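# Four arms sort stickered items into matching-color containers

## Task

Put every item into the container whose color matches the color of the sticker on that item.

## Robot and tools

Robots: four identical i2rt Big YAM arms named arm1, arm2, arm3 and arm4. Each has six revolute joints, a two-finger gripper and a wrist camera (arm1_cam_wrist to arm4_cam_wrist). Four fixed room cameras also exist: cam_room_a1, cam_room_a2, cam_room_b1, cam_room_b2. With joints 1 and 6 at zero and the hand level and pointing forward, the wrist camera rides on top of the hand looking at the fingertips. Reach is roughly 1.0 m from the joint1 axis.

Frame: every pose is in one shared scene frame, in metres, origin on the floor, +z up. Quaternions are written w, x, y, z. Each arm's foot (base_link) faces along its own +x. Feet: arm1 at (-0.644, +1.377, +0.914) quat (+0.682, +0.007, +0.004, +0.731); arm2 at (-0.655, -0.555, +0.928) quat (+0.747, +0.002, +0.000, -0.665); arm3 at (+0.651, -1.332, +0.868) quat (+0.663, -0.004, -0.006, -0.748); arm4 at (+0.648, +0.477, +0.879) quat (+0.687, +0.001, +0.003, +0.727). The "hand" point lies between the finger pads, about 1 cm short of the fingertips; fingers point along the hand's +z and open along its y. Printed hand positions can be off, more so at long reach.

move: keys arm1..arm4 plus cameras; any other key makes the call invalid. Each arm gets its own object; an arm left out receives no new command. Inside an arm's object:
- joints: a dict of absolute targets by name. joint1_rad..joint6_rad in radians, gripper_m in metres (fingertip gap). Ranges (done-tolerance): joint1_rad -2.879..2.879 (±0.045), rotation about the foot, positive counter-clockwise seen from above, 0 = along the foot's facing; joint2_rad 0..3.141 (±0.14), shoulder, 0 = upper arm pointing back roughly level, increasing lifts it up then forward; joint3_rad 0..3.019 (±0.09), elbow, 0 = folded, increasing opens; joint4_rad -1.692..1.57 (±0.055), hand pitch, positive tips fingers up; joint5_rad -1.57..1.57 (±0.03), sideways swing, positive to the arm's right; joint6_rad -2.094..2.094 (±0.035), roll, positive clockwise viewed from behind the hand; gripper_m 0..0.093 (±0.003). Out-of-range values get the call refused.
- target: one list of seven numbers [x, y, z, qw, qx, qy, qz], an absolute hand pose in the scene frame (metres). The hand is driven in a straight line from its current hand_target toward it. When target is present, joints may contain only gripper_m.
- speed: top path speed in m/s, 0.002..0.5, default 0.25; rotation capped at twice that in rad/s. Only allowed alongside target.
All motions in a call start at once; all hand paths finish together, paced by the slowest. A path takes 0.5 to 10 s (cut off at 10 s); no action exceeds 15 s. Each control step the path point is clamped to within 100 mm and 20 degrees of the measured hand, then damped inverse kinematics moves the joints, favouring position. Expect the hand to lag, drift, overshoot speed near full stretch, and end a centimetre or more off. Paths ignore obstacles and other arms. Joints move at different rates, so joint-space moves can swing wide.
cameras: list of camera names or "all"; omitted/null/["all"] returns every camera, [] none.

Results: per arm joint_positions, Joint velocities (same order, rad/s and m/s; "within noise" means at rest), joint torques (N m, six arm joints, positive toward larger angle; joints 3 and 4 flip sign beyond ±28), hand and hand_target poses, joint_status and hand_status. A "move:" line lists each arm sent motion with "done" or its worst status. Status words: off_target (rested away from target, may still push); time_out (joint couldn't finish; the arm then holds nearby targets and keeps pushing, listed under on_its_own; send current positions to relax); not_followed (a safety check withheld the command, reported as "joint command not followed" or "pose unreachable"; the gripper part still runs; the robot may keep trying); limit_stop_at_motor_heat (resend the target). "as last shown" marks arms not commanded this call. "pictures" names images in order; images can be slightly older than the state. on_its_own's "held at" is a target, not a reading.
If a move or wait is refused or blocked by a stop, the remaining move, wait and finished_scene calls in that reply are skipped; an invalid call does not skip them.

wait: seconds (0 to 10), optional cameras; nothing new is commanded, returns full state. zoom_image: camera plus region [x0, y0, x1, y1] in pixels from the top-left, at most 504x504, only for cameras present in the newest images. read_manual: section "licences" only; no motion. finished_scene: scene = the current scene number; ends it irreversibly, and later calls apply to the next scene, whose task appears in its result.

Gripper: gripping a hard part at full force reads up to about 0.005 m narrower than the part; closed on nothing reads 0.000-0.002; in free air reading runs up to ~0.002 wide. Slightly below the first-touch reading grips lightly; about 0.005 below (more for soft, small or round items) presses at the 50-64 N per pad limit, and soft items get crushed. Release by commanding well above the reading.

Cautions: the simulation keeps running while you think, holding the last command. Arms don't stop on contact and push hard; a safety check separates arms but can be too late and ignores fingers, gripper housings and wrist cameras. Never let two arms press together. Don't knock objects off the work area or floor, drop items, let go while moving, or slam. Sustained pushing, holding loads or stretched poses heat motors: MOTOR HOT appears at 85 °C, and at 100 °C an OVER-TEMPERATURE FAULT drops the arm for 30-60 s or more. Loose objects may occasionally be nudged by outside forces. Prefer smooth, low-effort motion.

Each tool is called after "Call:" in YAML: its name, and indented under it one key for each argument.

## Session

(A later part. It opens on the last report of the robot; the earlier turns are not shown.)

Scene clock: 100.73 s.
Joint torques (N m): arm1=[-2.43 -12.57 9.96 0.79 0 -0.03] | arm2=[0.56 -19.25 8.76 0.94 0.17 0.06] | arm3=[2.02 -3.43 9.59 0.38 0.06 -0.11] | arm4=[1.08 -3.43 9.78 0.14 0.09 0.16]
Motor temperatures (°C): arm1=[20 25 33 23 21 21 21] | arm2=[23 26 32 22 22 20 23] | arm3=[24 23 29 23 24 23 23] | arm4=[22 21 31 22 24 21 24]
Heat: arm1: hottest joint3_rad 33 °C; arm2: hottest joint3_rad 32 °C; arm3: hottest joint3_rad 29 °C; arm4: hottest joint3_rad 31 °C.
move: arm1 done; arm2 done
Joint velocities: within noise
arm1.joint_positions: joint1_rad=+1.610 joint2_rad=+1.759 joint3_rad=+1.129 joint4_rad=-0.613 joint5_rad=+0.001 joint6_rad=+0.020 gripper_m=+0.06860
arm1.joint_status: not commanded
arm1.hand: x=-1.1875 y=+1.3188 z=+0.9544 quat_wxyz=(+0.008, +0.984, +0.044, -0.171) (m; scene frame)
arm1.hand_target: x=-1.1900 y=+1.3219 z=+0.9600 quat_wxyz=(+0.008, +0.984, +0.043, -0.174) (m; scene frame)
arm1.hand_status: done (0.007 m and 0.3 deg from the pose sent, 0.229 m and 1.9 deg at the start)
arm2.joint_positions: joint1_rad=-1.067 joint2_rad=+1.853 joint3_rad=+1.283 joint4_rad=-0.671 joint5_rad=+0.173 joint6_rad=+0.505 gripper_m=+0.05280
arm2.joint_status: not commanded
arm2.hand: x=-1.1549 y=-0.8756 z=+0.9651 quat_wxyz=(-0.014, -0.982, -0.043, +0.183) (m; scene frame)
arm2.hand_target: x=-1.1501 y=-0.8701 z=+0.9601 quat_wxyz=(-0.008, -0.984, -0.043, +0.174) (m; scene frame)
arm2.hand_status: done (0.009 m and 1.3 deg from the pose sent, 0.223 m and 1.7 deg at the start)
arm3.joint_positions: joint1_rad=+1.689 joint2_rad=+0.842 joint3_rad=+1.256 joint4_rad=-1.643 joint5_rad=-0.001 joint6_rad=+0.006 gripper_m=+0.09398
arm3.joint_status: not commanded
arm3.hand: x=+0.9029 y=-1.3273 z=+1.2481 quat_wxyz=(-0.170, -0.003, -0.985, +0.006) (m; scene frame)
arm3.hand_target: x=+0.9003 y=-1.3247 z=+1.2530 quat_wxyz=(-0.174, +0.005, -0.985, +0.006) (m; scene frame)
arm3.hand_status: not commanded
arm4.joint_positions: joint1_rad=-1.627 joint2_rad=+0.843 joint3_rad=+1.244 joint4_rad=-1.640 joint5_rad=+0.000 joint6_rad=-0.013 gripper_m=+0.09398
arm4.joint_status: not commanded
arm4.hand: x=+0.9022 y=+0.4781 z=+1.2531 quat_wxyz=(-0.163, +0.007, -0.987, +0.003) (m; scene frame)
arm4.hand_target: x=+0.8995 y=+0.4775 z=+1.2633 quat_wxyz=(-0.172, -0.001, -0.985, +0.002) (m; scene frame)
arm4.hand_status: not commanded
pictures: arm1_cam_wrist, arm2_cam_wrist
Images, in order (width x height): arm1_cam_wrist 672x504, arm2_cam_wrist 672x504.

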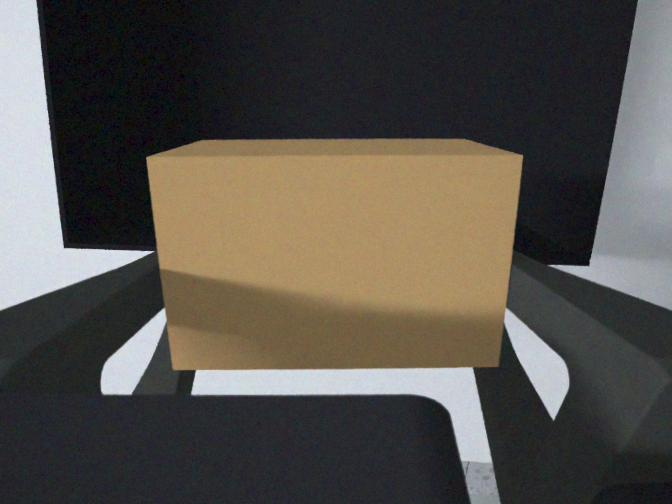

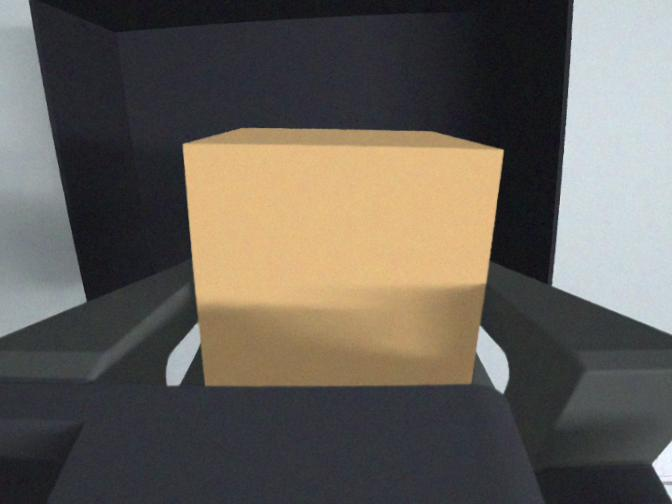

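Call:
move:
  cameras: ["cam_room_a1","cam_room_a2","cam_room_b1","cam_room_b2"]

Scene clock: 127.93 s.
Joint torques (N m): arm1=[-2.61 -13.57 10.1 0.83 0.01 0] | arm2=[0.5 -19.25 8.75 0.9 0.17 0.07] | arm3=[2.02 -3.31 9.68 0.4 0.07 -0.11] | arm4=[0.85 -3.08 9.81 0.23 0.1 0.18]
Motor temperatures (°C): arm1=[20 25 32 23 21 21 22] | arm2=[23 26 31 22 22 20 24] | arm3=[24 23 29 23 24 23 23] | arm4=[22 21 32 22 24 21 24]
Heat: arm1: hottest joint3_rad 32 °C; arm2: hottest joint3_rad 31 °C; arm3: hottest joint3_rad 29 °C; arm4: hottest joint3_rad 32 °C.
Joint velocities: within noise
arm1.joint_positions: joint1_rad=+1.610 joint2_rad=+1.759 joint3_rad=+1.129 joint4_rad=-0.613 joint5_rad=+0.001 joint6_rad=+0.020 gripper_m=+0.06860
arm1.joint_status: not commanded
arm1.hand: x=-1.1875 y=+1.3188 z=+0.9544 quat_wxyz=(+0.008, +0.984, +0.044, -0.171) (m; scene frame)
arm1.hand_target: x=-1.1900 y=+1.3219 z=+0.9600 quat_wxyz=(+0.008, +0.984, +0.043, -0.174) (m; scene frame)
arm1.hand_status: done (0.007 m and 0.3 deg from the pose sent, 0.229 m and 1.9 deg at the start)
arm2.joint_positions: joint1_rad=-1.067 joint2_rad=+1.853 joint3_rad=+1.283 joint4_rad=-0.671 joint5_rad=+0.173 joint6_rad=+0.505 gripper_m=+0.05280
arm2.joint_status: not commanded
arm2.hand: x=-1.1549 y=-0.8756 z=+0.9651 quat_wxyz=(-0.014, -0.982, -0.043, +0.183) (m; scene frame)
arm2.hand_target: x=-1.1501 y=-0.8701 z=+0.9601 quat_wxyz=(-0.008, -0.984, -0.043, +0.174) (m; scene frame)
arm2.hand_status: done (0.009 m and 1.3 deg from the pose sent, 0.223 m and 1.7 deg at the start)
arm3.joint_positions: joint1_rad=+1.689 joint2_rad=+0.842 joint3_rad=+1.256 joint4_rad=-1.643 joint5_rad=-0.001 joint6_rad=+0.006 gripper_m=+0.09398
arm3.joint_status: not commanded
arm3.hand: x=+0.9029 y=-1.3273 z=+1.2481 quat_wxyz=(-0.170, -0.003, -0.985, +0.006) (m; scene frame)
arm3.hand_target: x=+0.9003 y=-1.3247 z=+1.2530 quat_wxyz=(-0.174, +0.005, -0.985, +0.006) (m; scene frame)
arm3.hand_status: not commanded
arm4.joint_positions: joint1_rad=-1.627 joint2_rad=+0.843 joint3_rad=+1.244 joint4_rad=-1.640 joint5_rad=+0.000 joint6_rad=-0.013 gripper_m=+0.09398
arm4.joint_status: not commanded
arm4.hand: x=+0.9022 y=+0.4781 z=+1.2531 quat_wxyz=(-0.163, +0.007, -0.987, +0.003) (m; scene frame)
arm4.hand_target: x=+0.8995 y=+0.4775 z=+1.2633 quat_wxyz=(-0.172, -0.001, -0.985, +0.002) (m; scene frame)
arm4.hand_status: not commanded
pictures: cam_room_a1, cam_room_a2, cam_room_b1, cam_room_b2
Images, in order (width x height): cam_room_a1 672x504, cam_room_a2 672x504, cam_room_b1 672x504, cam_room_b2 672x504.

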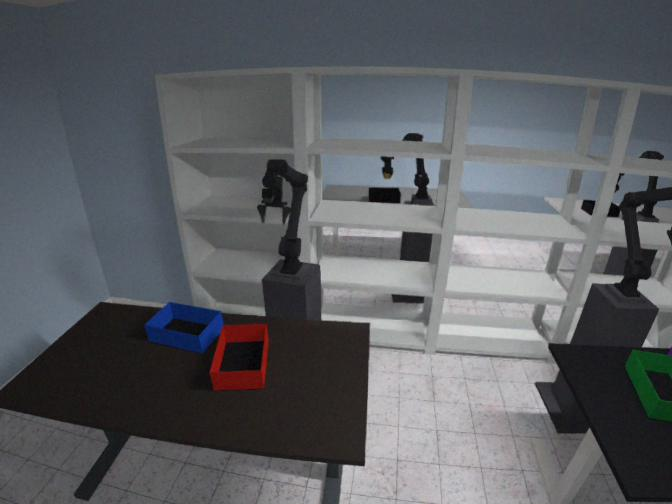

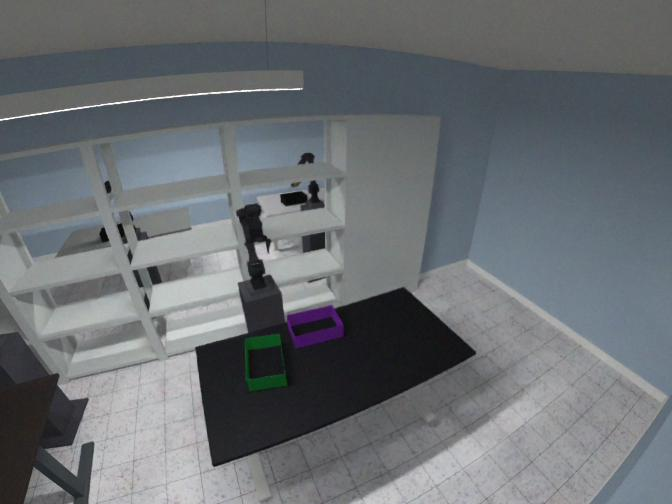

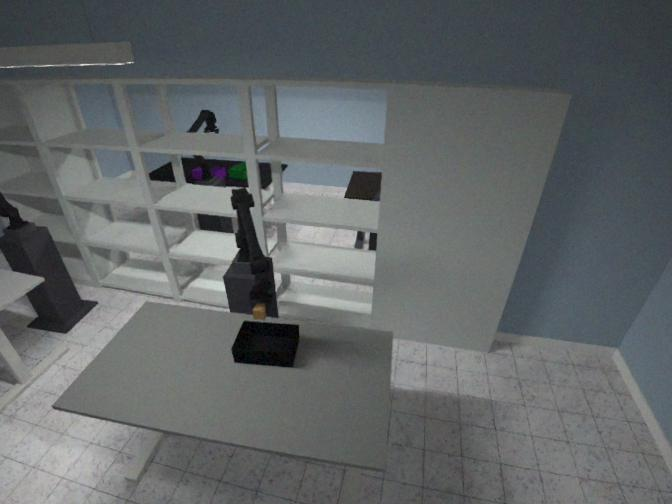

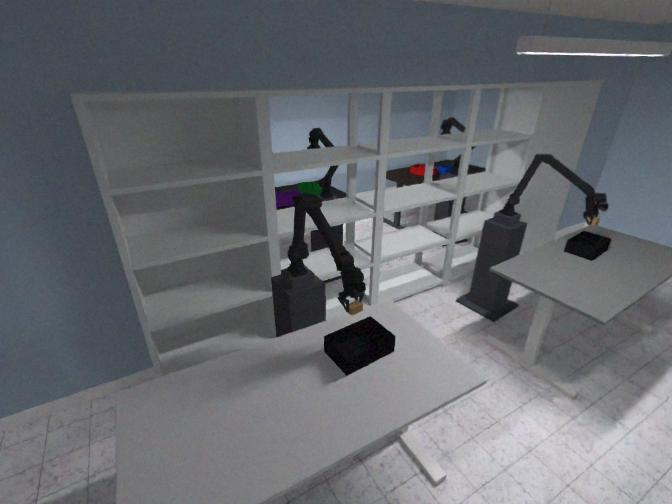

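Call:
zoom_image:
  camera: "cam_room_b2"
  region: [310, 270, 410, 380]

Call:
zoom_image:
  camera: "cam_room_b1"
  region: [220, 280, 310, 370]

Call:
zoom_image:
  camera: "cam_room_a1"
  region: [360, 140, 430, 210]

Call:
zoom_image:
  camera: "cam_room_a2"
  region: [270, 140, 340, 210]

Call:
zoom_image:
  camera: "cam_room_b2"
  region: [560, 180, 630, 260]

Scaled by 4.582.

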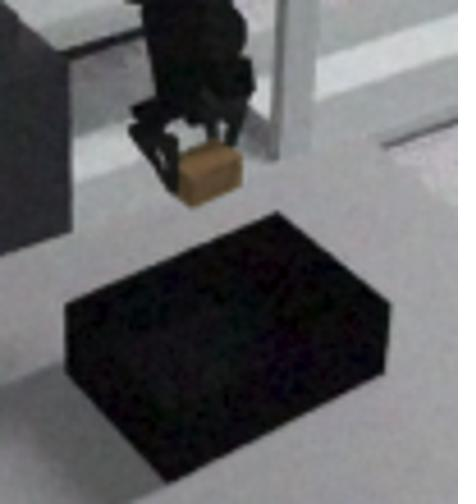

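Scaled by 5.600.

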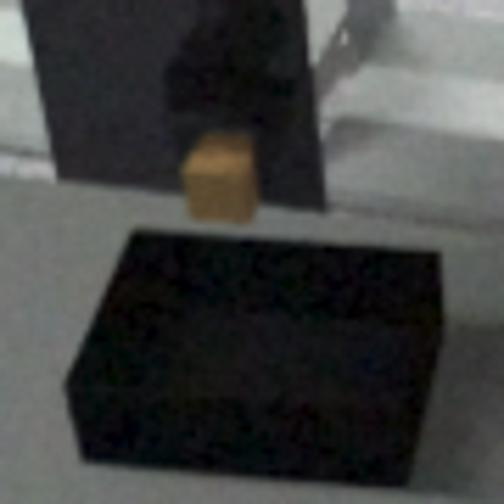

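Scaled by 7.200.

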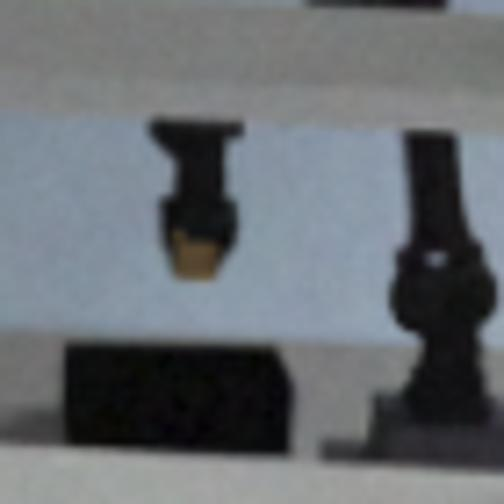

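Scaled by 7.200.

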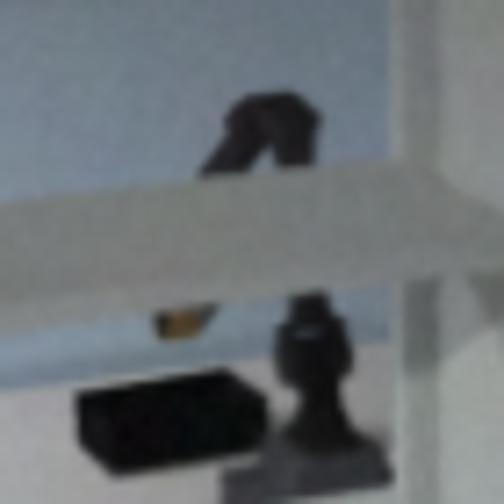

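Scaled by 6.300.

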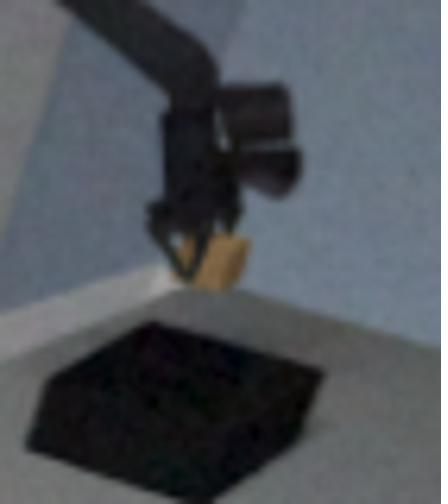

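Call:
move:
  arm1: {"joints":{"joint4_rad":0.75}}
  arm2: {"joints":{"joint4_rad":0.7}}
  cameras: ["cam_room_a1","cam_room_a2","cam_room_b1","cam_room_b2"]

Scene clock: 141.33 s.
Joint torques (N m): arm1=[-1.9 -14.15 11.08 2.48 0.05 0.02] | arm2=[0.38 -20.37 9.95 3.55 -0.06 0.02] | arm3=[1.85 -3.43 9.63 0.32 0.06 -0.11] | arm4=[0.32 -3.43 9.88 0.17 0.08 0.13]
Motor temperatures (°C): arm1=[20 25 32 23 21 21 22] | arm2=[23 26 30 22 22 20 24] | arm3=[24 23 29 23 24 23 23] | arm4=[22 21 33 22 24 21 24]
Heat: arm1: hottest joint3_rad 32 °C; arm2: hottest joint3_rad 30 °C; arm3: hottest joint3_rad 29 °C; arm4: hottest joint3_rad 33 °C.
move: arm1 done; arm2 done
Joint velocities: within noise
arm1.joint_positions: joint1_rad=+1.610 joint2_rad=+1.759 joint3_rad=+1.129 joint4_rad=+0.727 joint5_rad=+0.001 joint6_rad=+0.020 gripper_m=+0.06861
arm1.joint_status: all done
arm1.hand: x=-1.3481 y=+1.3003 z=+1.2132 quat_wxyz=(+0.046, +0.666, +0.030, -0.744) (m; scene frame)
arm1.hand_target: x=-1.3483 y=+1.3046 z=+1.2274 quat_wxyz=(+0.043, +0.652, +0.030, -0.757) (m; scene frame)
arm1.hand_status: not commanded
arm2.joint_positions: joint1_rad=-1.067 joint2_rad=+1.853 joint3_rad=+1.280 joint4_rad=+0.674 joint5_rad=+0.173 joint6_rad=+0.505 gripper_m=+0.05278
arm2.joint_status: all done
arm2.hand: x=-1.2880 y=-0.9712 z=+1.2184 quat_wxyz=(-0.344, -0.672, +0.025, +0.656) (m; scene frame)
arm2.hand_target: x=-1.2876 y=-0.9682 z=+1.2201 quat_wxyz=(-0.347, -0.665, +0.026, +0.661) (m; scene frame)
arm2.hand_status: not commanded
arm3, arm4: as last shown
pictures: cam_room_a1, cam_room_a2, cam_room_b1, cam_room_b2
Images, in order (width x height): cam_room_a1 672x504, cam_room_a2 672x504, cam_room_b1 672x504, cam_room_b2 672x504.

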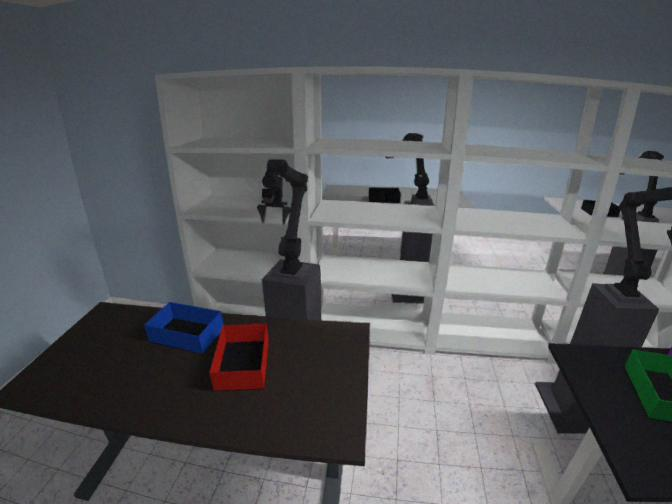

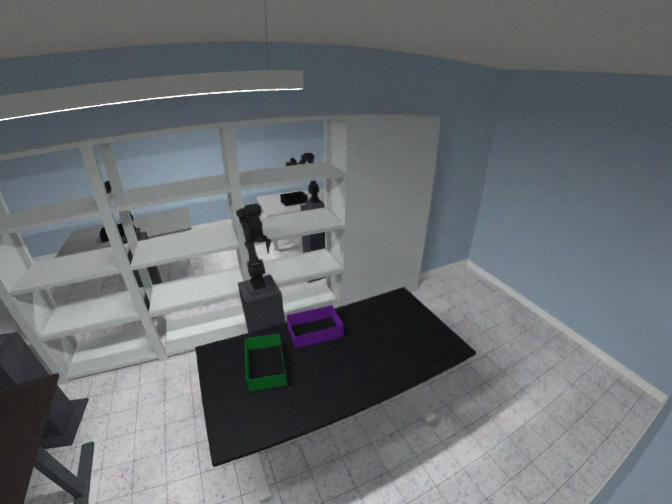

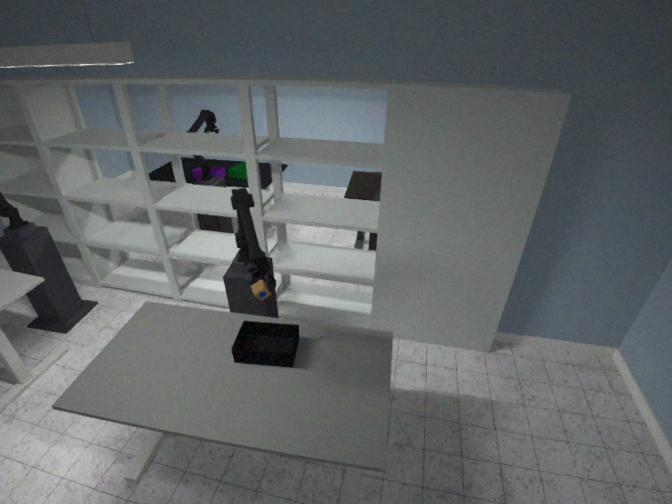

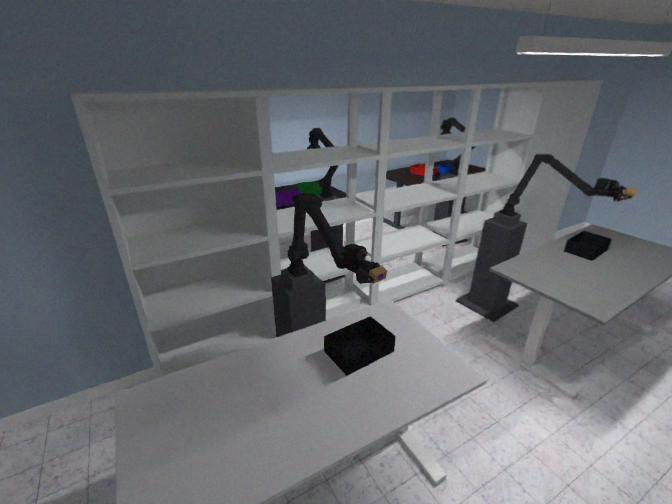

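Call:
zoom_image:
  camera: "cam_room_b1"
  region: [240, 270, 290, 320]

Call:
zoom_image:
  camera: "cam_room_b2"
  region: [350, 250, 400, 300]

Call:
zoom_image:
  camera: "cam_room_b2"
  region: [595, 170, 645, 220]

Scaled by 10.080.

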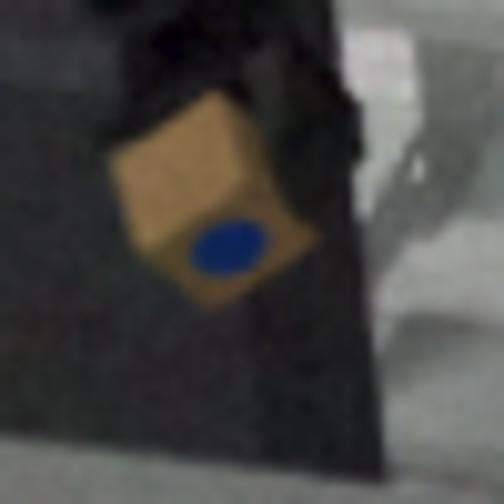

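Scaled by 10.080.

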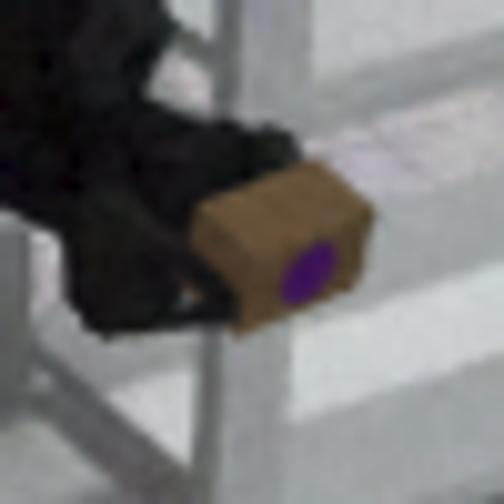

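Scaled by 10.080.

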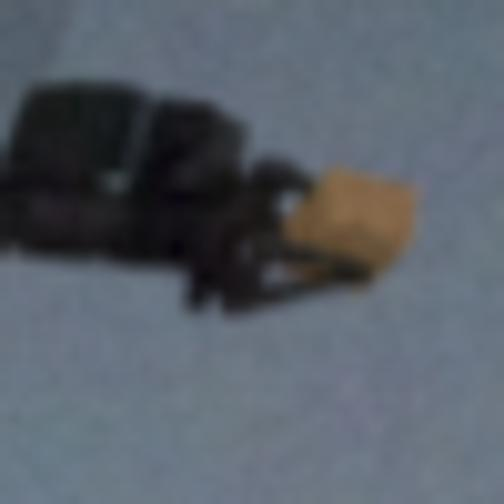

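Call:
move:
  arm1: {"joints":{"joint1_rad":-2.25,"joint2_rad":0.836,"joint3_rad":1.266,"joint4_rad":-1.651,"joint5_rad":0,"joint6_rad":0}}
  arm2: {"joints":{"joint1_rad":0.914,"joint2_rad":0.836,"joint3_rad":1.266,"joint4_rad":-1.651,"joint5_rad":0,"joint6_rad":0}}
  arm3: {"joints":{"joint1_rad":-1.987}}
  arm4: {"joints":{"joint1_rad":0.904}}
  cameras: []

Call:
move:
  arm1: {"target":[-0.275,1.119,1.09,0.1656,0.2961,0.9392,-0.0522],"speed":0.4}
  arm2: {"target":[-0.288,-0.773,1.10,-0.1674,-0.2607,-0.9496,0.0460],"speed":0.4}
  cameras: []

Call:
move:
  arm1: {"target":[0.0,0.925,1.08,0.1656,0.2961,0.9392,-0.0522],"speed":0.4}
  arm2: {"target":[0.0,-0.944,1.08,-0.1674,-0.2607,-0.9496,0.0460],"speed":0.4}
  cameras: []

Call:
move:
  arm1: {"target":[0.0,0.925,1.03,0.1656,0.2961,0.9392,-0.0522],"speed":0.2}
  arm2: {"target":[0.0,-0.944,1.04,-0.1674,-0.2607,-0.9496,0.0460],"speed":0.2}
  cameras: ["arm1_cam_wrist","arm2_cam_wrist"]

Scene clock: 159.67 s.
Joint torques (N m): arm1=[-2.32 -0.79 12.3 0.49 -0.04 -0.01] | arm2=[1.03 -3.31 10.88 0.96 0.14 -0.07] | arm3=[0.56 -3.55 9.58 0.35 0.01 -0.11] | arm4=[0.79 -3.37 9.94 0.23 0.09 0.15]
Motor temperatures (°C): arm1=[20 25 32 23 21 21 22] | arm2=[23 26 31 22 22 20 24] | arm3=[24 23 30 23 24 23 23] | arm4=[22 21 33 22 24 21 24]
Heat: arm1: hottest joint3_rad 32 °C; arm2: hottest joint3_rad 31 °C; arm3: hottest joint3_rad 30 °C; arm4: hottest joint3_rad 33 °C.
move: arm1 done; arm2 done; arm3 done; arm4 done
Joint velocities: within noise
arm1.joint_positions: joint1_rad=-2.244 joint2_rad=+0.848 joint3_rad=+1.244 joint4_rad=-1.643 joint5_rad=+0.002 joint6_rad=+0.006 gripper_m=+0.06869
arm1.joint_status: all done
arm1.hand: x=-0.4303 y=+1.2320 z=+1.2843 quat_wxyz=(-0.146, -0.297, -0.942, +0.050) (m; scene frame)
arm1.hand_target: x=-0.4333 y=+1.2327 z=+1.2957 quat_wxyz=(-0.158, -0.296, -0.941, +0.053) (m; scene frame)
arm1.hand_status: not commanded
arm2.joint_positions: joint1_rad=+0.910 joint2_rad=+0.833 joint3_rad=+1.261 joint4_rad=-1.639 joint5_rad=-0.004 joint6_rad=+0.014 gripper_m=+0.05281
arm2.joint_status: all done
arm2.hand: x=-0.4406 y=-0.6863 z=+1.3130 quat_wxyz=(-0.174, -0.271, -0.946, +0.043) (m; scene frame)
arm2.hand_target: x=-0.4418 y=-0.6853 z=+1.3135 quat_wxyz=(-0.168, -0.263, -0.949, +0.045) (m; scene frame)
arm2.hand_status: not commanded
arm3.joint_positions: joint1_rad=-1.977 joint2_rad=+0.842 joint3_rad=+1.256 joint4_rad=-1.643 joint5_rad=+0.001 joint6_rad=+0.005 gripper_m=+0.09402
arm3.joint_status: all done
arm3.hand: x=+0.4326 y=-1.1991 z=+1.2457 quat_wxyz=(+0.038, -0.951, +0.260, +0.162) (m; scene frame)
arm3.hand_target: x=+0.4361 y=-1.1982 z=+1.2507 quat_wxyz=(+0.040, -0.950, +0.262, +0.165) (m; scene frame)
arm3.hand_status: not commanded
arm4.joint_positions: joint1_rad=+0.901 joint2_rad=+0.843 joint3_rad=+1.244 joint4_rad=-1.640 joint5_rad=-0.001 joint6_rad=-0.011 gripper_m=+0.09402
arm4.joint_status: all done
arm4.hand: x=+0.4433 y=+0.6242 z=+1.2548 quat_wxyz=(-0.048, +0.942, -0.293, -0.159) (m; scene frame)
arm4.hand_target: x=+0.4453 y=+0.6222 z=+1.2650 quat_wxyz=(-0.050, +0.939, -0.296, -0.168) (m; scene frame)
arm4.hand_status: not commanded
pictures: none
No camera images: "cameras" was empty.

Scene clock: 161.10 s.
Joint torques (N m): arm1=[-2.96 -8.7 11.81 1.51 -0.06 -0.02] | arm2=[1.73 -11.52 10.48 2.13 0.15 -0.03] | arm3=[0.67 -3.55 9.66 0.35 0.01 -0.11] | arm4=[0.85 -3.72 9.91 0.03 0.11 0.14]
Motor temperatures (°C): arm1=[20 25 32 23 21 21 22] | arm2=[23 26 31 22 22 20 24] | arm3=[24 23 30 23 24 23 23] | arm4=[22 21 33 22 24 21 24]
Heat: arm1: hottest joint3_rad 32 °C; arm2: hottest joint3_rad 31 °C; arm3: hottest joint3_rad 30 °C; arm4: hottest joint3_rad 33 °C.
move: arm1 off_target; arm2 done
Joint velocities: within noise
arm1.joint_positions: joint1_rad=-2.245 joint2_rad=+1.331 joint3_rad=+1.032 joint4_rad=-0.954 joint5_rad=-0.006 joint6_rad=+0.006 gripper_m=+0.06869
arm1.joint_status: not commanded
arm1.hand: x=-0.2793 y=+1.1271 z=+1.0761 quat_wxyz=(-0.144, -0.296, -0.943, +0.045) (m; scene frame)
arm1.hand_target: x=-0.2753 y=+1.1192 z=+1.0900 quat_wxyz=(-0.165, -0.296, -0.939, +0.052) (m; scene frame)
arm1.hand_status: off_target (0.017 m and 2.6 deg from the pose sent, 0.273 m and 2.2 deg at the start)
arm2.joint_positions: joint1_rad=+0.913 joint2_rad=+1.281 joint3_rad=+0.989 joint4_rad=-0.949 joint5_rad=+0.002 joint6_rad=+0.014 gripper_m=+0.05281
arm2.joint_status: not commanded
arm2.hand: x=-0.2921 y=-0.7747 z=+1.0984 quat_wxyz=(-0.159, -0.270, -0.949, +0.042) (m; scene frame)
arm2.hand_target: x=-0.2880 y=-0.7730 z=+1.1001 quat_wxyz=(-0.167, -0.261, -0.950, +0.046) (m; scene frame)
arm2.hand_status: done (0.005 m and 1.5 deg from the pose sent, 0.276 m and 1.4 deg at the start)
arm3, arm4: as last shown
pictures: none
No camera images: "cameras" was empty.

Scene clock: 163.03 s.
Joint torques (N m): arm1=[-2.73 -21.3 17.14 0.66 0 -0.03] | arm2=[1.44 -23.3 16.66 0.87 0.11 -0.05] | arm3=[0.73 -3.66 9.66 0.29 0 -0.11] | arm4=[0.73 -3.25 9.81 0.25 0.13 0.15]
Motor temperatures (°C): arm1=[20 25 33 23 21 21 22] | arm2=[23 26 32 22 22 20 24] | arm3=[24 23 30 23 24 23 23] | arm4=[22 21 33 22 24 21 24]
Heat: arm1: hottest joint3_rad 33 °C; arm2: hottest joint3_rad 32 °C; arm3: hottest joint3_rad 30 °C; arm4: hottest joint3_rad 33 °C.
move: arm1 off_target; arm2 off_target
Joint velocities: within noise
arm1.joint_positions: joint1_rad=-2.245 joint2_rad=+2.250 joint3_rad=+2.255 joint4_rad=-1.265 joint5_rad=-0.006 joint6_rad=+0.006 gripper_m=+0.06869
arm1.joint_status: not commanded
arm1.hand: x=-0.0083 y=+0.9393 z=+1.0532 quat_wxyz=(-0.141, -0.297, -0.944, +0.044) (m; scene frame)
arm1.hand_target: x=-0.0016 y=+0.9261 z=+1.0801 quat_wxyz=(-0.166, -0.296, -0.939, +0.053) (m; scene frame)
arm1.hand_status: off_target (0.031 m and 3.0 deg from the pose sent, 0.345 m and 2.6 deg at the start)
arm2.joint_positions: joint1_rad=+0.913 joint2_rad=+2.159 joint3_rad=+2.066 joint4_rad=-1.158 joint5_rad=+0.002 joint6_rad=+0.014 gripper_m=+0.05281
arm2.joint_status: not commanded
arm2.hand: x=-0.0161 y=-0.9402 z=+1.0669 quat_wxyz=(-0.154, -0.271, -0.950, +0.040) (m; scene frame)
arm2.hand_target: x=-0.0010 y=-0.9433 z=+1.0800 quat_wxyz=(-0.168, -0.261, -0.949, +0.046) (m; scene frame)
arm2.hand_status: off_target (0.021 m and 2.0 deg from the pose sent, 0.338 m and 1.5 deg at the start)
arm3, arm4: as last shown
pictures: none
No camera images: "cameras" was empty.

Scene clock: 164.00 s.
Joint torques (N m): arm1=[-2.9 -20.37 11.6 1.51 -0.04 -0.06] | arm2=[1.38 -22.48 10.13 2.25 0.11 -0.06] | arm3=[0.67 -3.37 9.62 0.34 0 -0.1] | arm4=[0.73 -3.55 9.84 0.21 0.11 0.16]
Motor temperatures (°C): arm1=[20 25 33 23 21 21 22] | arm2=[23 26 32 22 22 20 24] | arm3=[24 23 30 23 24 23 23] | arm4=[22 21 33 22 24 21 24]
Heat: arm1: hottest joint3_rad 33 °C; arm2: hottest joint3_rad 32 °C; arm3: hottest joint3_rad 30 °C; arm4: hottest joint3_rad 33 °C.
move: arm1 done; arm2 off_target
Joint velocities: within noise
arm1.joint_positions: joint1_rad=-2.245 joint2_rad=+2.257 joint3_rad=+2.201 joint4_rad=-1.168 joint5_rad=-0.006 joint6_rad=+0.006 gripper_m=+0.06869
arm1.joint_status: not commanded
arm1.hand: x=-0.0007 y=+0.9338 z=+1.0304 quat_wxyz=(-0.158, -0.296, -0.941, +0.049) (m; scene frame)
arm1.hand_target: x=-0.0002 y=+0.9251 z=+1.0299 quat_wxyz=(-0.165, -0.296, -0.939, +0.052) (m; scene frame)
arm1.hand_status: done (0.009 m and 1.0 deg from the pose sent, 0.028 m and 3.0 deg at the start)
arm2.joint_positions: joint1_rad=+0.913 joint2_rad=+2.159 joint3_rad=+2.066 joint4_rad=-1.097 joint5_rad=+0.002 joint6_rad=+0.014 gripper_m=+0.05281
arm2.joint_status: not commanded
arm2.hand: x=-0.0040 y=-0.9475 z=+1.0720 quat_wxyz=(-0.183, -0.269, -0.944, +0.048) (m; scene frame)
arm2.hand_target: x=-0.0011 y=-0.9434 z=+1.0404 quat_wxyz=(-0.167, -0.261, -0.950, +0.046) (m; scene frame)
arm2.hand_status: off_target (0.032 m and 2.1 deg from the pose sent, 0.032 m and 2.0 deg at the start)
arm3, arm4: as last shown
pictures: arm1_cam_wrist, arm2_cam_wrist
Images, in order (width x height): arm1_cam_wrist 672x504, arm2_cam_wrist 672x504.

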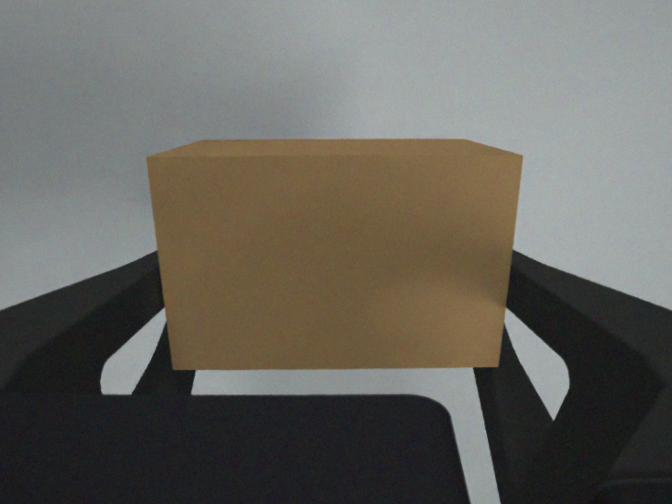

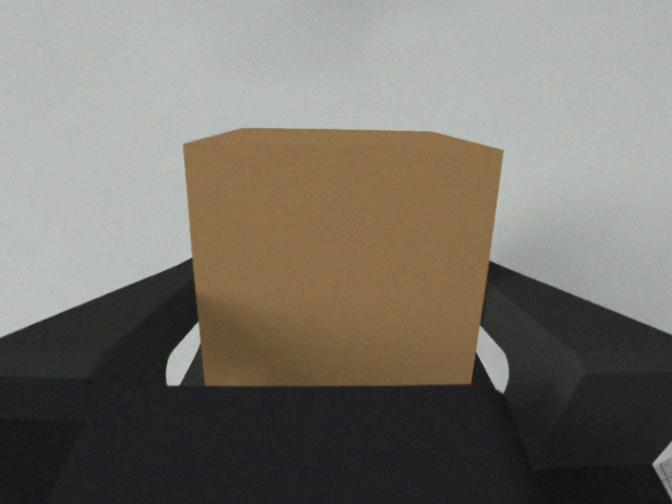

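Call:
move:
  arm1: {"target":[0.0,0.925,1.012,0.1656,0.2961,0.9392,-0.0522],"speed":0.1}
  arm2: {"target":[0.0,-0.944,1.022,-0.1674,-0.2607,-0.9496,0.0460],"speed":0.1}
  cameras: []

Call:
move:
  arm1: {"target":[0.0,0.925,1.003,0.1656,0.2961,0.9392,-0.0522],"speed":0.1}
  arm2: {"target":[0.0,-0.944,1.008,-0.1674,-0.2607,-0.9496,0.0460],"speed":0.1}
  cameras: ["arm1_cam_wrist","arm2_cam_wrist"]

Scene clock: 173.10 s.
Joint torques (N m): arm1=[-2.73 -20.37 11.6 1.55 -0.03 -0.02] | arm2=[1.44 -22.77 10.43 2.24 0.11 -0.05] | arm3=[0.44 -3.43 9.61 0.32 0.01 -0.11] | arm4=[0.91 -3.31 9.81 0.17 0.09 0.14]
Motor temperatures (°C): arm1=[20 26 33 23 21 21 22] | arm2=[23 27 32 22 22 20 24] | arm3=[24 23 30 23 24 23 23] | arm4=[22 21 33 22 24 21 24]
Heat: arm1: hottest joint3_rad 33 °C; arm2: hottest joint3_rad 32 °C; arm3: hottest joint3_rad 30 °C; arm4: hottest joint3_rad 33 °C.
move: arm1 done; arm2 off_target
Joint velocities: within noise
arm1.joint_positions: joint1_rad=-2.245 joint2_rad=+2.257 joint3_rad=+2.168 joint4_rad=-1.125 joint5_rad=-0.006 joint6_rad=+0.006 gripper_m=+0.06869
arm1.joint_status: not commanded
arm1.hand: x=+0.0000 y=+0.9332 z=+1.0184 quat_wxyz=(-0.162, -0.295, -0.940, +0.051) (m; scene frame)
arm1.hand_target: x=-0.0002 y=+0.9251 z=+1.0121 quat_wxyz=(-0.166, -0.296, -0.939, +0.052) (m; scene frame)
arm1.hand_status: done (0.010 m and 0.5 deg from the pose sent, 0.021 m and 0.9 deg at the start)
arm2.joint_positions: joint1_rad=+0.913 joint2_rad=+2.173 joint3_rad=+2.031 joint4_rad=-1.057 joint5_rad=+0.002 joint6_rad=+0.014 gripper_m=+0.05281
arm2.joint_status: not commanded
arm2.hand: x=-0.0041 y=-0.9473 z=+1.0495 quat_wxyz=(-0.179, -0.269, -0.945, +0.047) (m; scene frame)
arm2.hand_target: x=-0.0010 y=-0.9435 z=+1.0222 quat_wxyz=(-0.167, -0.261, -0.950, +0.046) (m; scene frame)
arm2.hand_status: off_target (0.028 m and 1.8 deg from the pose sent, 0.050 m and 2.1 deg at the start)
arm3, arm4: as last shown
pictures: none
No camera images: "cameras" was empty.

Scene clock: 174.07 s.
Joint torques (N m): arm1=[-2.49 -19.84 11.29 1.5 -0.04 -0.03] | arm2=[1.44 -22.65 10.33 2.28 0.11 -0.06] | arm3=[0.62 -3.6 9.69 0.35 0 -0.1] | arm4=[1.14 -3.43 9.8 0.17 0.14 0.13]
Motor temperatures (°C): arm1=[20 26 33 23 21 21 22] | arm2=[23 27 32 22 22 20 24] | arm3=[24 23 30 23 24 23 23] | arm4=[22 21 33 22 24 21 24]
Heat: arm1: hottest joint3_rad 33 °C; arm2: hottest joint3_rad 32 °C; arm3: hottest joint3_rad 30 °C; arm4: hottest joint3_rad 33 °C.
move: arm1 off_target; arm2 off_target
Joint velocities: within noise
arm1.joint_positions: joint1_rad=-2.245 joint2_rad=+2.259 joint3_rad=+2.152 joint4_rad=-1.105 joint5_rad=-0.006 joint6_rad=+0.006 gripper_m=+0.06869
arm1.joint_status: not commanded
arm1.hand: x=+0.0004 y=+0.9329 z=+1.0120 quat_wxyz=(-0.164, -0.295, -0.940, +0.051) (m; scene frame)
arm1.hand_target: x=-0.0003 y=+0.9252 z=+1.0029 quat_wxyz=(-0.165, -0.296, -0.939, +0.052) (m; scene frame)
arm1.hand_status: off_target (0.012 m and 0.3 deg from the pose sent, 0.017 m and 0.5 deg at the start)
arm2.joint_positions: joint1_rad=+0.913 joint2_rad=+2.180 joint3_rad=+2.010 joint4_rad=-1.026 joint5_rad=+0.002 joint6_rad=+0.013 gripper_m=+0.05281
arm2.joint_status: not commanded
arm2.hand: x=-0.0034 y=-0.9477 z=+1.0369 quat_wxyz=(-0.180, -0.269, -0.945, +0.048) (m; scene frame)
arm2.hand_target: x=-0.0010 y=-0.9435 z=+1.0082 quat_wxyz=(-0.167, -0.261, -0.950, +0.046) (m; scene frame)
arm2.hand_status: off_target (0.029 m and 1.8 deg from the pose sent, 0.042 m and 1.8 deg at the start)
arm3, arm4: as last shown
pictures: arm1_cam_wrist, arm2_cam_wrist
Images, in order (width x height): arm1_cam_wrist 672x504, arm2_cam_wrist 672x504.

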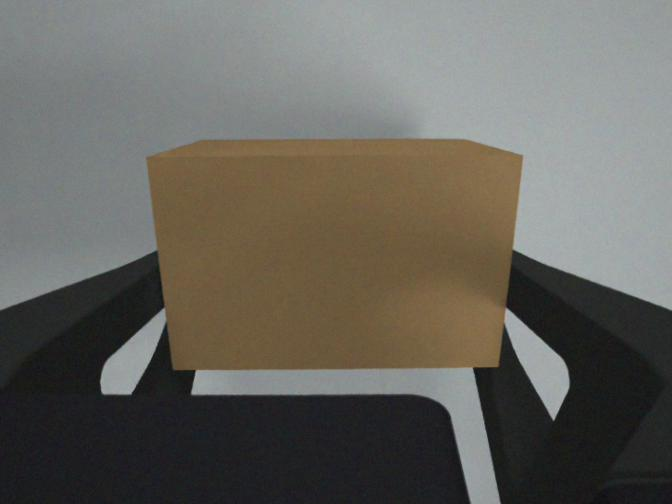

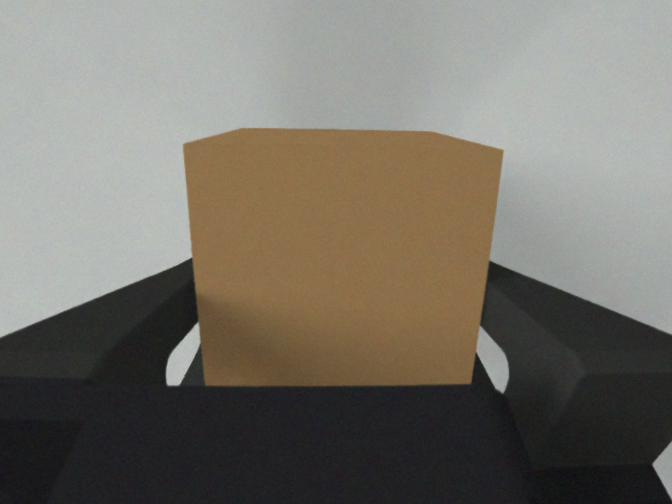

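Call:
move:
  arm1: {"target":[0.0,0.925,0.995,0.1656,0.2961,0.9392,-0.0522],"speed":0.1}
  arm2: {"target":[0.0,-0.944,0.994,-0.1674,-0.2607,-0.9496,0.0460],"speed":0.1}
  cameras: []

Call:
move:
  arm1: {"target":[0.0,0.925,0.986,0.1656,0.2961,0.9392,-0.0522],"speed":0.1}
  arm2: {"target":[0.0,-0.944,0.985,-0.1674,-0.2607,-0.9496,0.0460],"speed":0.1}
  cameras: ["arm1_cam_wrist","arm2_cam_wrist"]

Scene clock: 180.07 s.
Joint torques (N m): arm1=[-2.43 -19.72 11.07 1.57 -0.04 -0.04] | arm2=[1.2 -22.65 10.28 2.26 0.11 -0.06] | arm3=[0.56 -3.49 9.62 0.35 0 -0.1] | arm4=[0.56 -3.6 9.81 0.17 0.15 0.15]
Motor temperatures (°C): arm1=[20 26 34 23 21 21 22] | arm2=[23 27 32 22 22 20 24] | arm3=[24 23 30 23 24 23 23] | arm4=[22 21 33 22 24 21 24]
Heat: arm1: hottest joint3_rad 34 °C; arm2: hottest joint3_rad 32 °C; arm3: hottest joint3_rad 30 °C; arm4: hottest joint3_rad 33 °C.
move: arm1 off_target; arm2 off_target
Joint velocities: within noise
arm1.joint_positions: joint1_rad=-2.245 joint2_rad=+2.262 joint3_rad=+2.138 joint4_rad=-1.087 joint5_rad=-0.006 joint6_rad=+0.006 gripper_m=+0.06869
arm1.joint_status: not commanded
arm1.hand: x=+0.0005 y=+0.9328 z=+1.0042 quat_wxyz=(-0.164, -0.295, -0.940, +0.051) (m; scene frame)
arm1.hand_target: x=-0.0002 y=+0.9251 z=+0.9952 quat_wxyz=(-0.166, -0.296, -0.939, +0.052) (m; scene frame)
arm1.hand_status: off_target (0.012 m and 0.2 deg from the pose sent, 0.019 m and 0.2 deg at the start)
arm2.joint_positions: joint1_rad=+0.913 joint2_rad=+2.190 joint3_rad=+1.990 joint4_rad=-0.996 joint5_rad=+0.002 joint6_rad=+0.014 gripper_m=+0.05281
arm2.joint_status: not commanded
arm2.hand: x=-0.0030 y=-0.9479 z=+1.0226 quat_wxyz=(-0.180, -0.269, -0.945, +0.047) (m; scene frame)
arm2.hand_target: x=-0.0010 y=-0.9435 z=+0.9944 quat_wxyz=(-0.167, -0.261, -0.950, +0.046) (m; scene frame)
arm2.hand_status: off_target (0.029 m and 1.8 deg from the pose sent, 0.043 m and 1.9 deg at the start)
arm3, arm4: as last shown
pictures: none
No camera images: "cameras" was empty.

Scene clock: 181.03 s.
Joint torques (N m): arm1=[-2.61 -19.43 10.29 1.65 0 -0.03] | arm2=[1.32 -22.59 10.19 2.22 0.1 -0.07] | arm3=[0.62 -3.72 9.63 0.35 0 -0.1] | arm4=[0.79 -3.78 9.88 0.14 0.11 0.16]
Motor temperatures (°C): arm1=[20 26 34 23 21 21 22] | arm2=[23 27 32 22 22 20 24] | arm3=[24 23 30 23 24 23 23] | arm4=[22 21 33 22 24 21 24]
Heat: arm1: hottest joint3_rad 34 °C; arm2: hottest joint3_rad 32 °C; arm3: hottest joint3_rad 30 °C; arm4: hottest joint3_rad 33 °C.
move: arm1 off_target; arm2 off_target
Joint velocities: within noise
arm1.joint_positions: joint1_rad=-2.245 joint2_rad=+2.262 joint3_rad=+2.133 joint4_rad=-1.067 joint5_rad=-0.007 joint6_rad=+0.006 gripper_m=+0.06869
arm1.joint_status: not commanded
arm1.hand: x=+0.0030 y=+0.9312 z=+1.0034 quat_wxyz=(-0.171, -0.295, -0.939, +0.053) (m; scene frame)
arm1.hand_target: x=-0.0003 y=+0.9252 z=+0.9863 quat_wxyz=(-0.166, -0.296, -0.939, +0.052) (m; scene frame)
arm1.hand_status: off_target (0.019 m and 0.6 deg from the pose sent, 0.020 m and 0.3 deg at the start)
arm2.joint_positions: joint1_rad=+0.913 joint2_rad=+2.195 joint3_rad=+1.979 joint4_rad=-0.977 joint5_rad=+0.002 joint6_rad=+0.014 gripper_m=+0.05281
arm2.joint_status: not commanded
arm2.hand: x=-0.0024 y=-0.9482 z=+1.0152 quat_wxyz=(-0.181, -0.269, -0.945, +0.048) (m; scene frame)
arm2.hand_target: x=-0.0010 y=-0.9435 z=+0.9856 quat_wxyz=(-0.167, -0.261, -0.950, +0.046) (m; scene frame)
arm2.hand_status: off_target (0.031 m and 1.9 deg from the pose sent, 0.038 m and 1.8 deg at the start)
arm3, arm4: as last shown
pictures: arm1_cam_wrist, arm2_cam_wrist
Images, in order (width x height): arm1_cam_wrist 672x504, arm2_cam_wrist 672x504.

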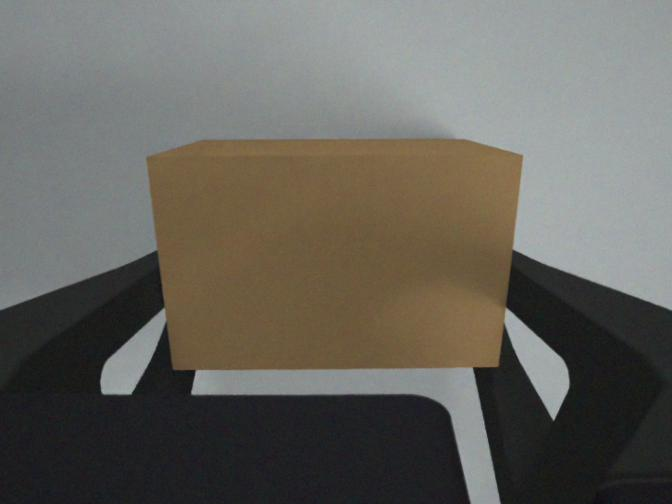

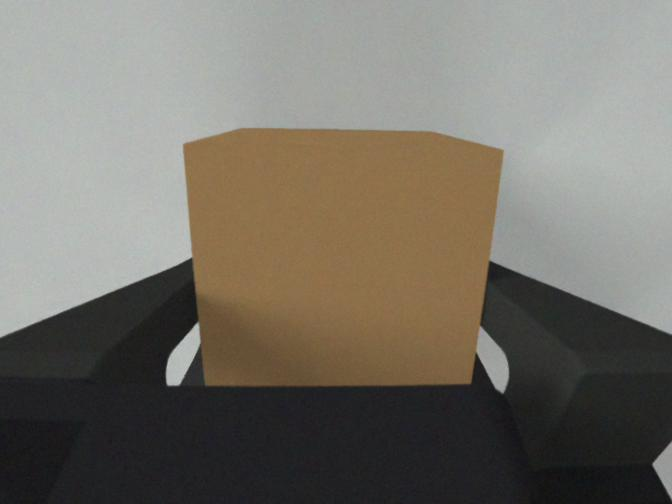

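Call:
move:
  arm1: {"joints":{"gripper_m":0.092}}
  arm2: {"target":[0.0,-0.944,0.976,-0.1674,-0.2607,-0.9496,0.0460],"speed":0.1}
  cameras: ["arm1_cam_wrist"]

Call:
move:
  arm1: {"target":[-0.03,0.945,1.085,0.1656,0.2961,0.9392,-0.0522],"speed":0.25}
  arm2: {"target":[0.0,-0.944,0.969,-0.1674,-0.2607,-0.9496,0.0460],"speed":0.1}
  cameras: ["arm1_cam_wrist","arm2_cam_wrist"]

Scene clock: 187.30 s.
Joint torques (N m): arm1=[-2.2 -19.25 10.51 1.57 -0.06 -0.06] | arm2=[1.38 -22.12 9.59 2.3 0.1 -0.06] | arm3=[0.67 -3.6 9.65 0.34 0 -0.11] | arm4=[0.91 -3.49 9.88 0.2 0.11 0.15]
Motor temperatures (°C): arm1=[20 26 33 23 21 21 22] | arm2=[23 28 32 22 22 20 25] | arm3=[24 23 30 23 24 23 23] | arm4=[22 21 33 22 24 21 24]
Heat: arm1: hottest joint3_rad 33 °C; arm2: hottest joint3_rad 32 °C; arm3: hottest joint3_rad 30 °C; arm4: hottest joint3_rad 33 °C.
move: arm1 done; arm2 off_target
Joint velocities: within noise
arm1.joint_positions: joint1_rad=-2.248 joint2_rad=+2.262 joint3_rad=+2.131 joint4_rad=-1.064 joint5_rad=-0.006 joint6_rad=+0.006 gripper_m=+0.09196
arm1.joint_status: all done
arm1.hand: x=+0.0019 y=+0.9290 z=+1.0029 quat_wxyz=(-0.172, -0.296, -0.938, +0.054) (m; scene frame)
arm1.hand_target: x=-0.0003 y=+0.9253 z=+0.9863 quat_wxyz=(-0.166, -0.296, -0.939, +0.052) (m; scene frame)
arm1.hand_status: not commanded
arm2.joint_positions: joint1_rad=+0.913 joint2_rad=+2.195 joint3_rad=+1.973 joint4_rad=-0.959 joint5_rad=+0.002 joint6_rad=+0.013 gripper_m=+0.05281
arm2.joint_status: not commanded
arm2.hand: x=-0.0003 y=-0.9495 z=+1.0142 quat_wxyz=(-0.187, -0.269, -0.944, +0.049) (m; scene frame)
arm2.hand_target: x=-0.0014 y=-0.9433 z=+0.9770 quat_wxyz=(-0.167, -0.261, -0.950, +0.046) (m; scene frame)
arm2.hand_status: off_target (0.039 m and 2.6 deg from the pose sent, 0.039 m and 1.9 deg at the start)
arm3.joint_positions: joint1_rad=-1.977 joint2_rad=+0.842 joint3_rad=+1.256 joint4_rad=-1.643 joint5_rad=+0.001 joint6_rad=+0.005 gripper_m=+0.09402
arm3.joint_status: not commanded
arm3.hand: x=+0.4326 y=-1.1991 z=+1.2457 quat_wxyz=(+0.038, -0.951, +0.260, +0.162) (m; scene frame)
arm3.hand_target: x=+0.4361 y=-1.1982 z=+1.2507 quat_wxyz=(+0.040, -0.950, +0.262, +0.165) (m; scene frame)
arm3.hand_status: not commanded
arm4.joint_positions: joint1_rad=+0.901 joint2_rad=+0.843 joint3_rad=+1.244 joint4_rad=-1.640 joint5_rad=-0.001 joint6_rad=-0.011 gripper_m=+0.09402
arm4.joint_status: not commanded
arm4.hand: x=+0.4433 y=+0.6242 z=+1.2548 quat_wxyz=(-0.048, +0.942, -0.293, -0.159) (m; scene frame)
arm4.hand_target: x=+0.4453 y=+0.6222 z=+1.2650 quat_wxyz=(-0.050, +0.939, -0.296, -0.168) (m; scene frame)
arm4.hand_status: not commanded
pictures: arm1_cam_wrist
Images, in order (width x height): arm1_cam_wrist 672x504.

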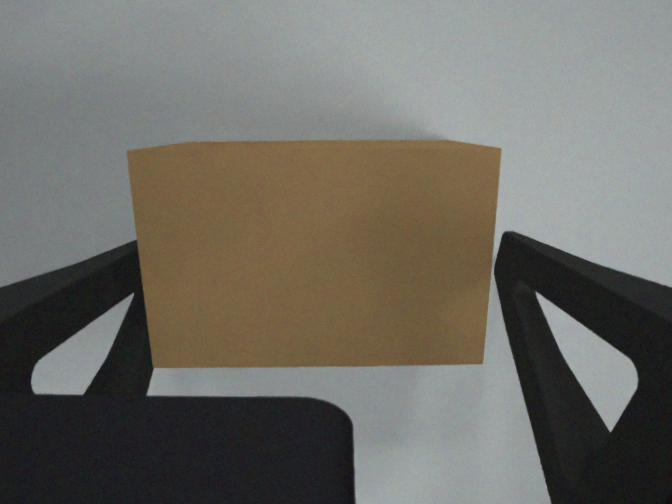

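Scene clock: 188.83 s.
Joint torques (N m): arm1=[-2.49 -19.84 12.51 0.62 -0.05 -0.04] | arm2=[1.38 -21.66 9.09 2.36 0.07 -0.06] | arm3=[0.62 -3.43 9.66 0.34 0 -0.1] | arm4=[1.49 -3.49 9.84 0.06 0.1 0.14]
Motor temperatures (°C): arm1=[20 26 33 23 21 21 22] | arm2=[23 28 32 22 22 20 25] | arm3=[24 23 30 23 24 23 23] | arm4=[22 21 33 22 24 21 24]
Heat: arm1: hottest joint3_rad 33 °C; arm2: hottest joint3_rad 32 °C; arm3: hottest joint3_rad 30 °C; arm4: hottest joint3_rad 33 °C.
move: arm1 done; arm2 off_target
Joint velocities: within noise
arm1.joint_positions: joint1_rad=-2.248 joint2_rad=+2.126 joint3_rad=+2.097 joint4_rad=-1.185 joint5_rad=-0.007 joint6_rad=+0.005 gripper_m=+0.09196
arm1.joint_status: not commanded
arm1.hand: x=-0.0279 y=+0.9504 z=+1.0781 quat_wxyz=(-0.163, -0.296, -0.940, +0.051) (m; scene frame)
arm1.hand_target: x=-0.0300 y=+0.9450 z=+1.0849 quat_wxyz=(-0.166, -0.296, -0.939, +0.052) (m; scene frame)
arm1.hand_status: done (0.009 m and 0.4 deg from the pose sent, 0.090 m and 0.7 deg at the start)
arm2.joint_positions: joint1_rad=+0.913 joint2_rad=+2.195 joint3_rad=+1.969 joint4_rad=-0.945 joint5_rad=+0.002 joint6_rad=+0.013 gripper_m=+0.05281
arm2.joint_status: not commanded
arm2.hand: x=+0.0013 y=-0.9506 z=+1.0136 quat_wxyz=(-0.192, -0.269, -0.943, +0.051) (m; scene frame)
arm2.hand_target: x=-0.0018 y=-0.9431 z=+0.9703 quat_wxyz=(-0.167, -0.261, -0.950, +0.046) (m; scene frame)
arm2.hand_status: off_target (0.045 m and 3.1 deg from the pose sent, 0.045 m and 2.5 deg at the start)
arm3, arm4: as last shown
pictures: arm1_cam_wrist, arm2_cam_wrist
Images, in order (width x height): arm1_cam_wrist 672x504, arm2_cam_wrist 672x504.

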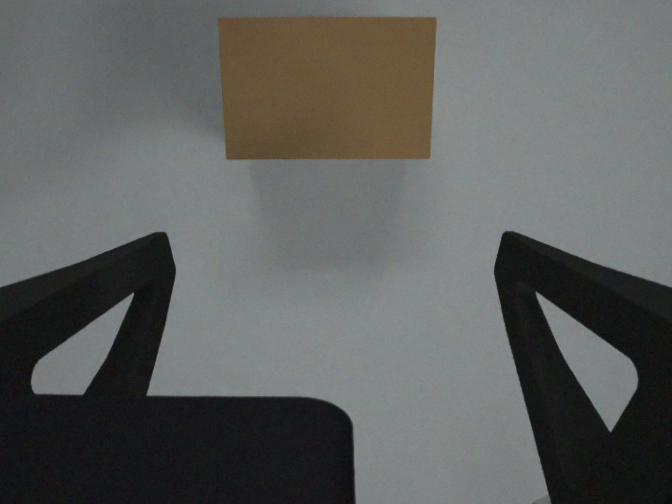

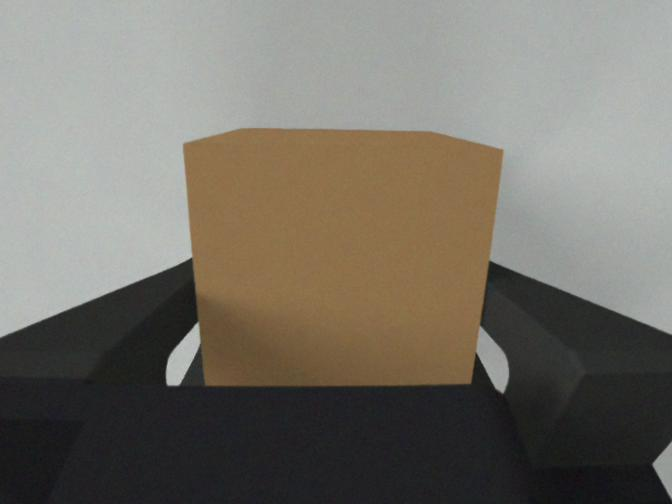

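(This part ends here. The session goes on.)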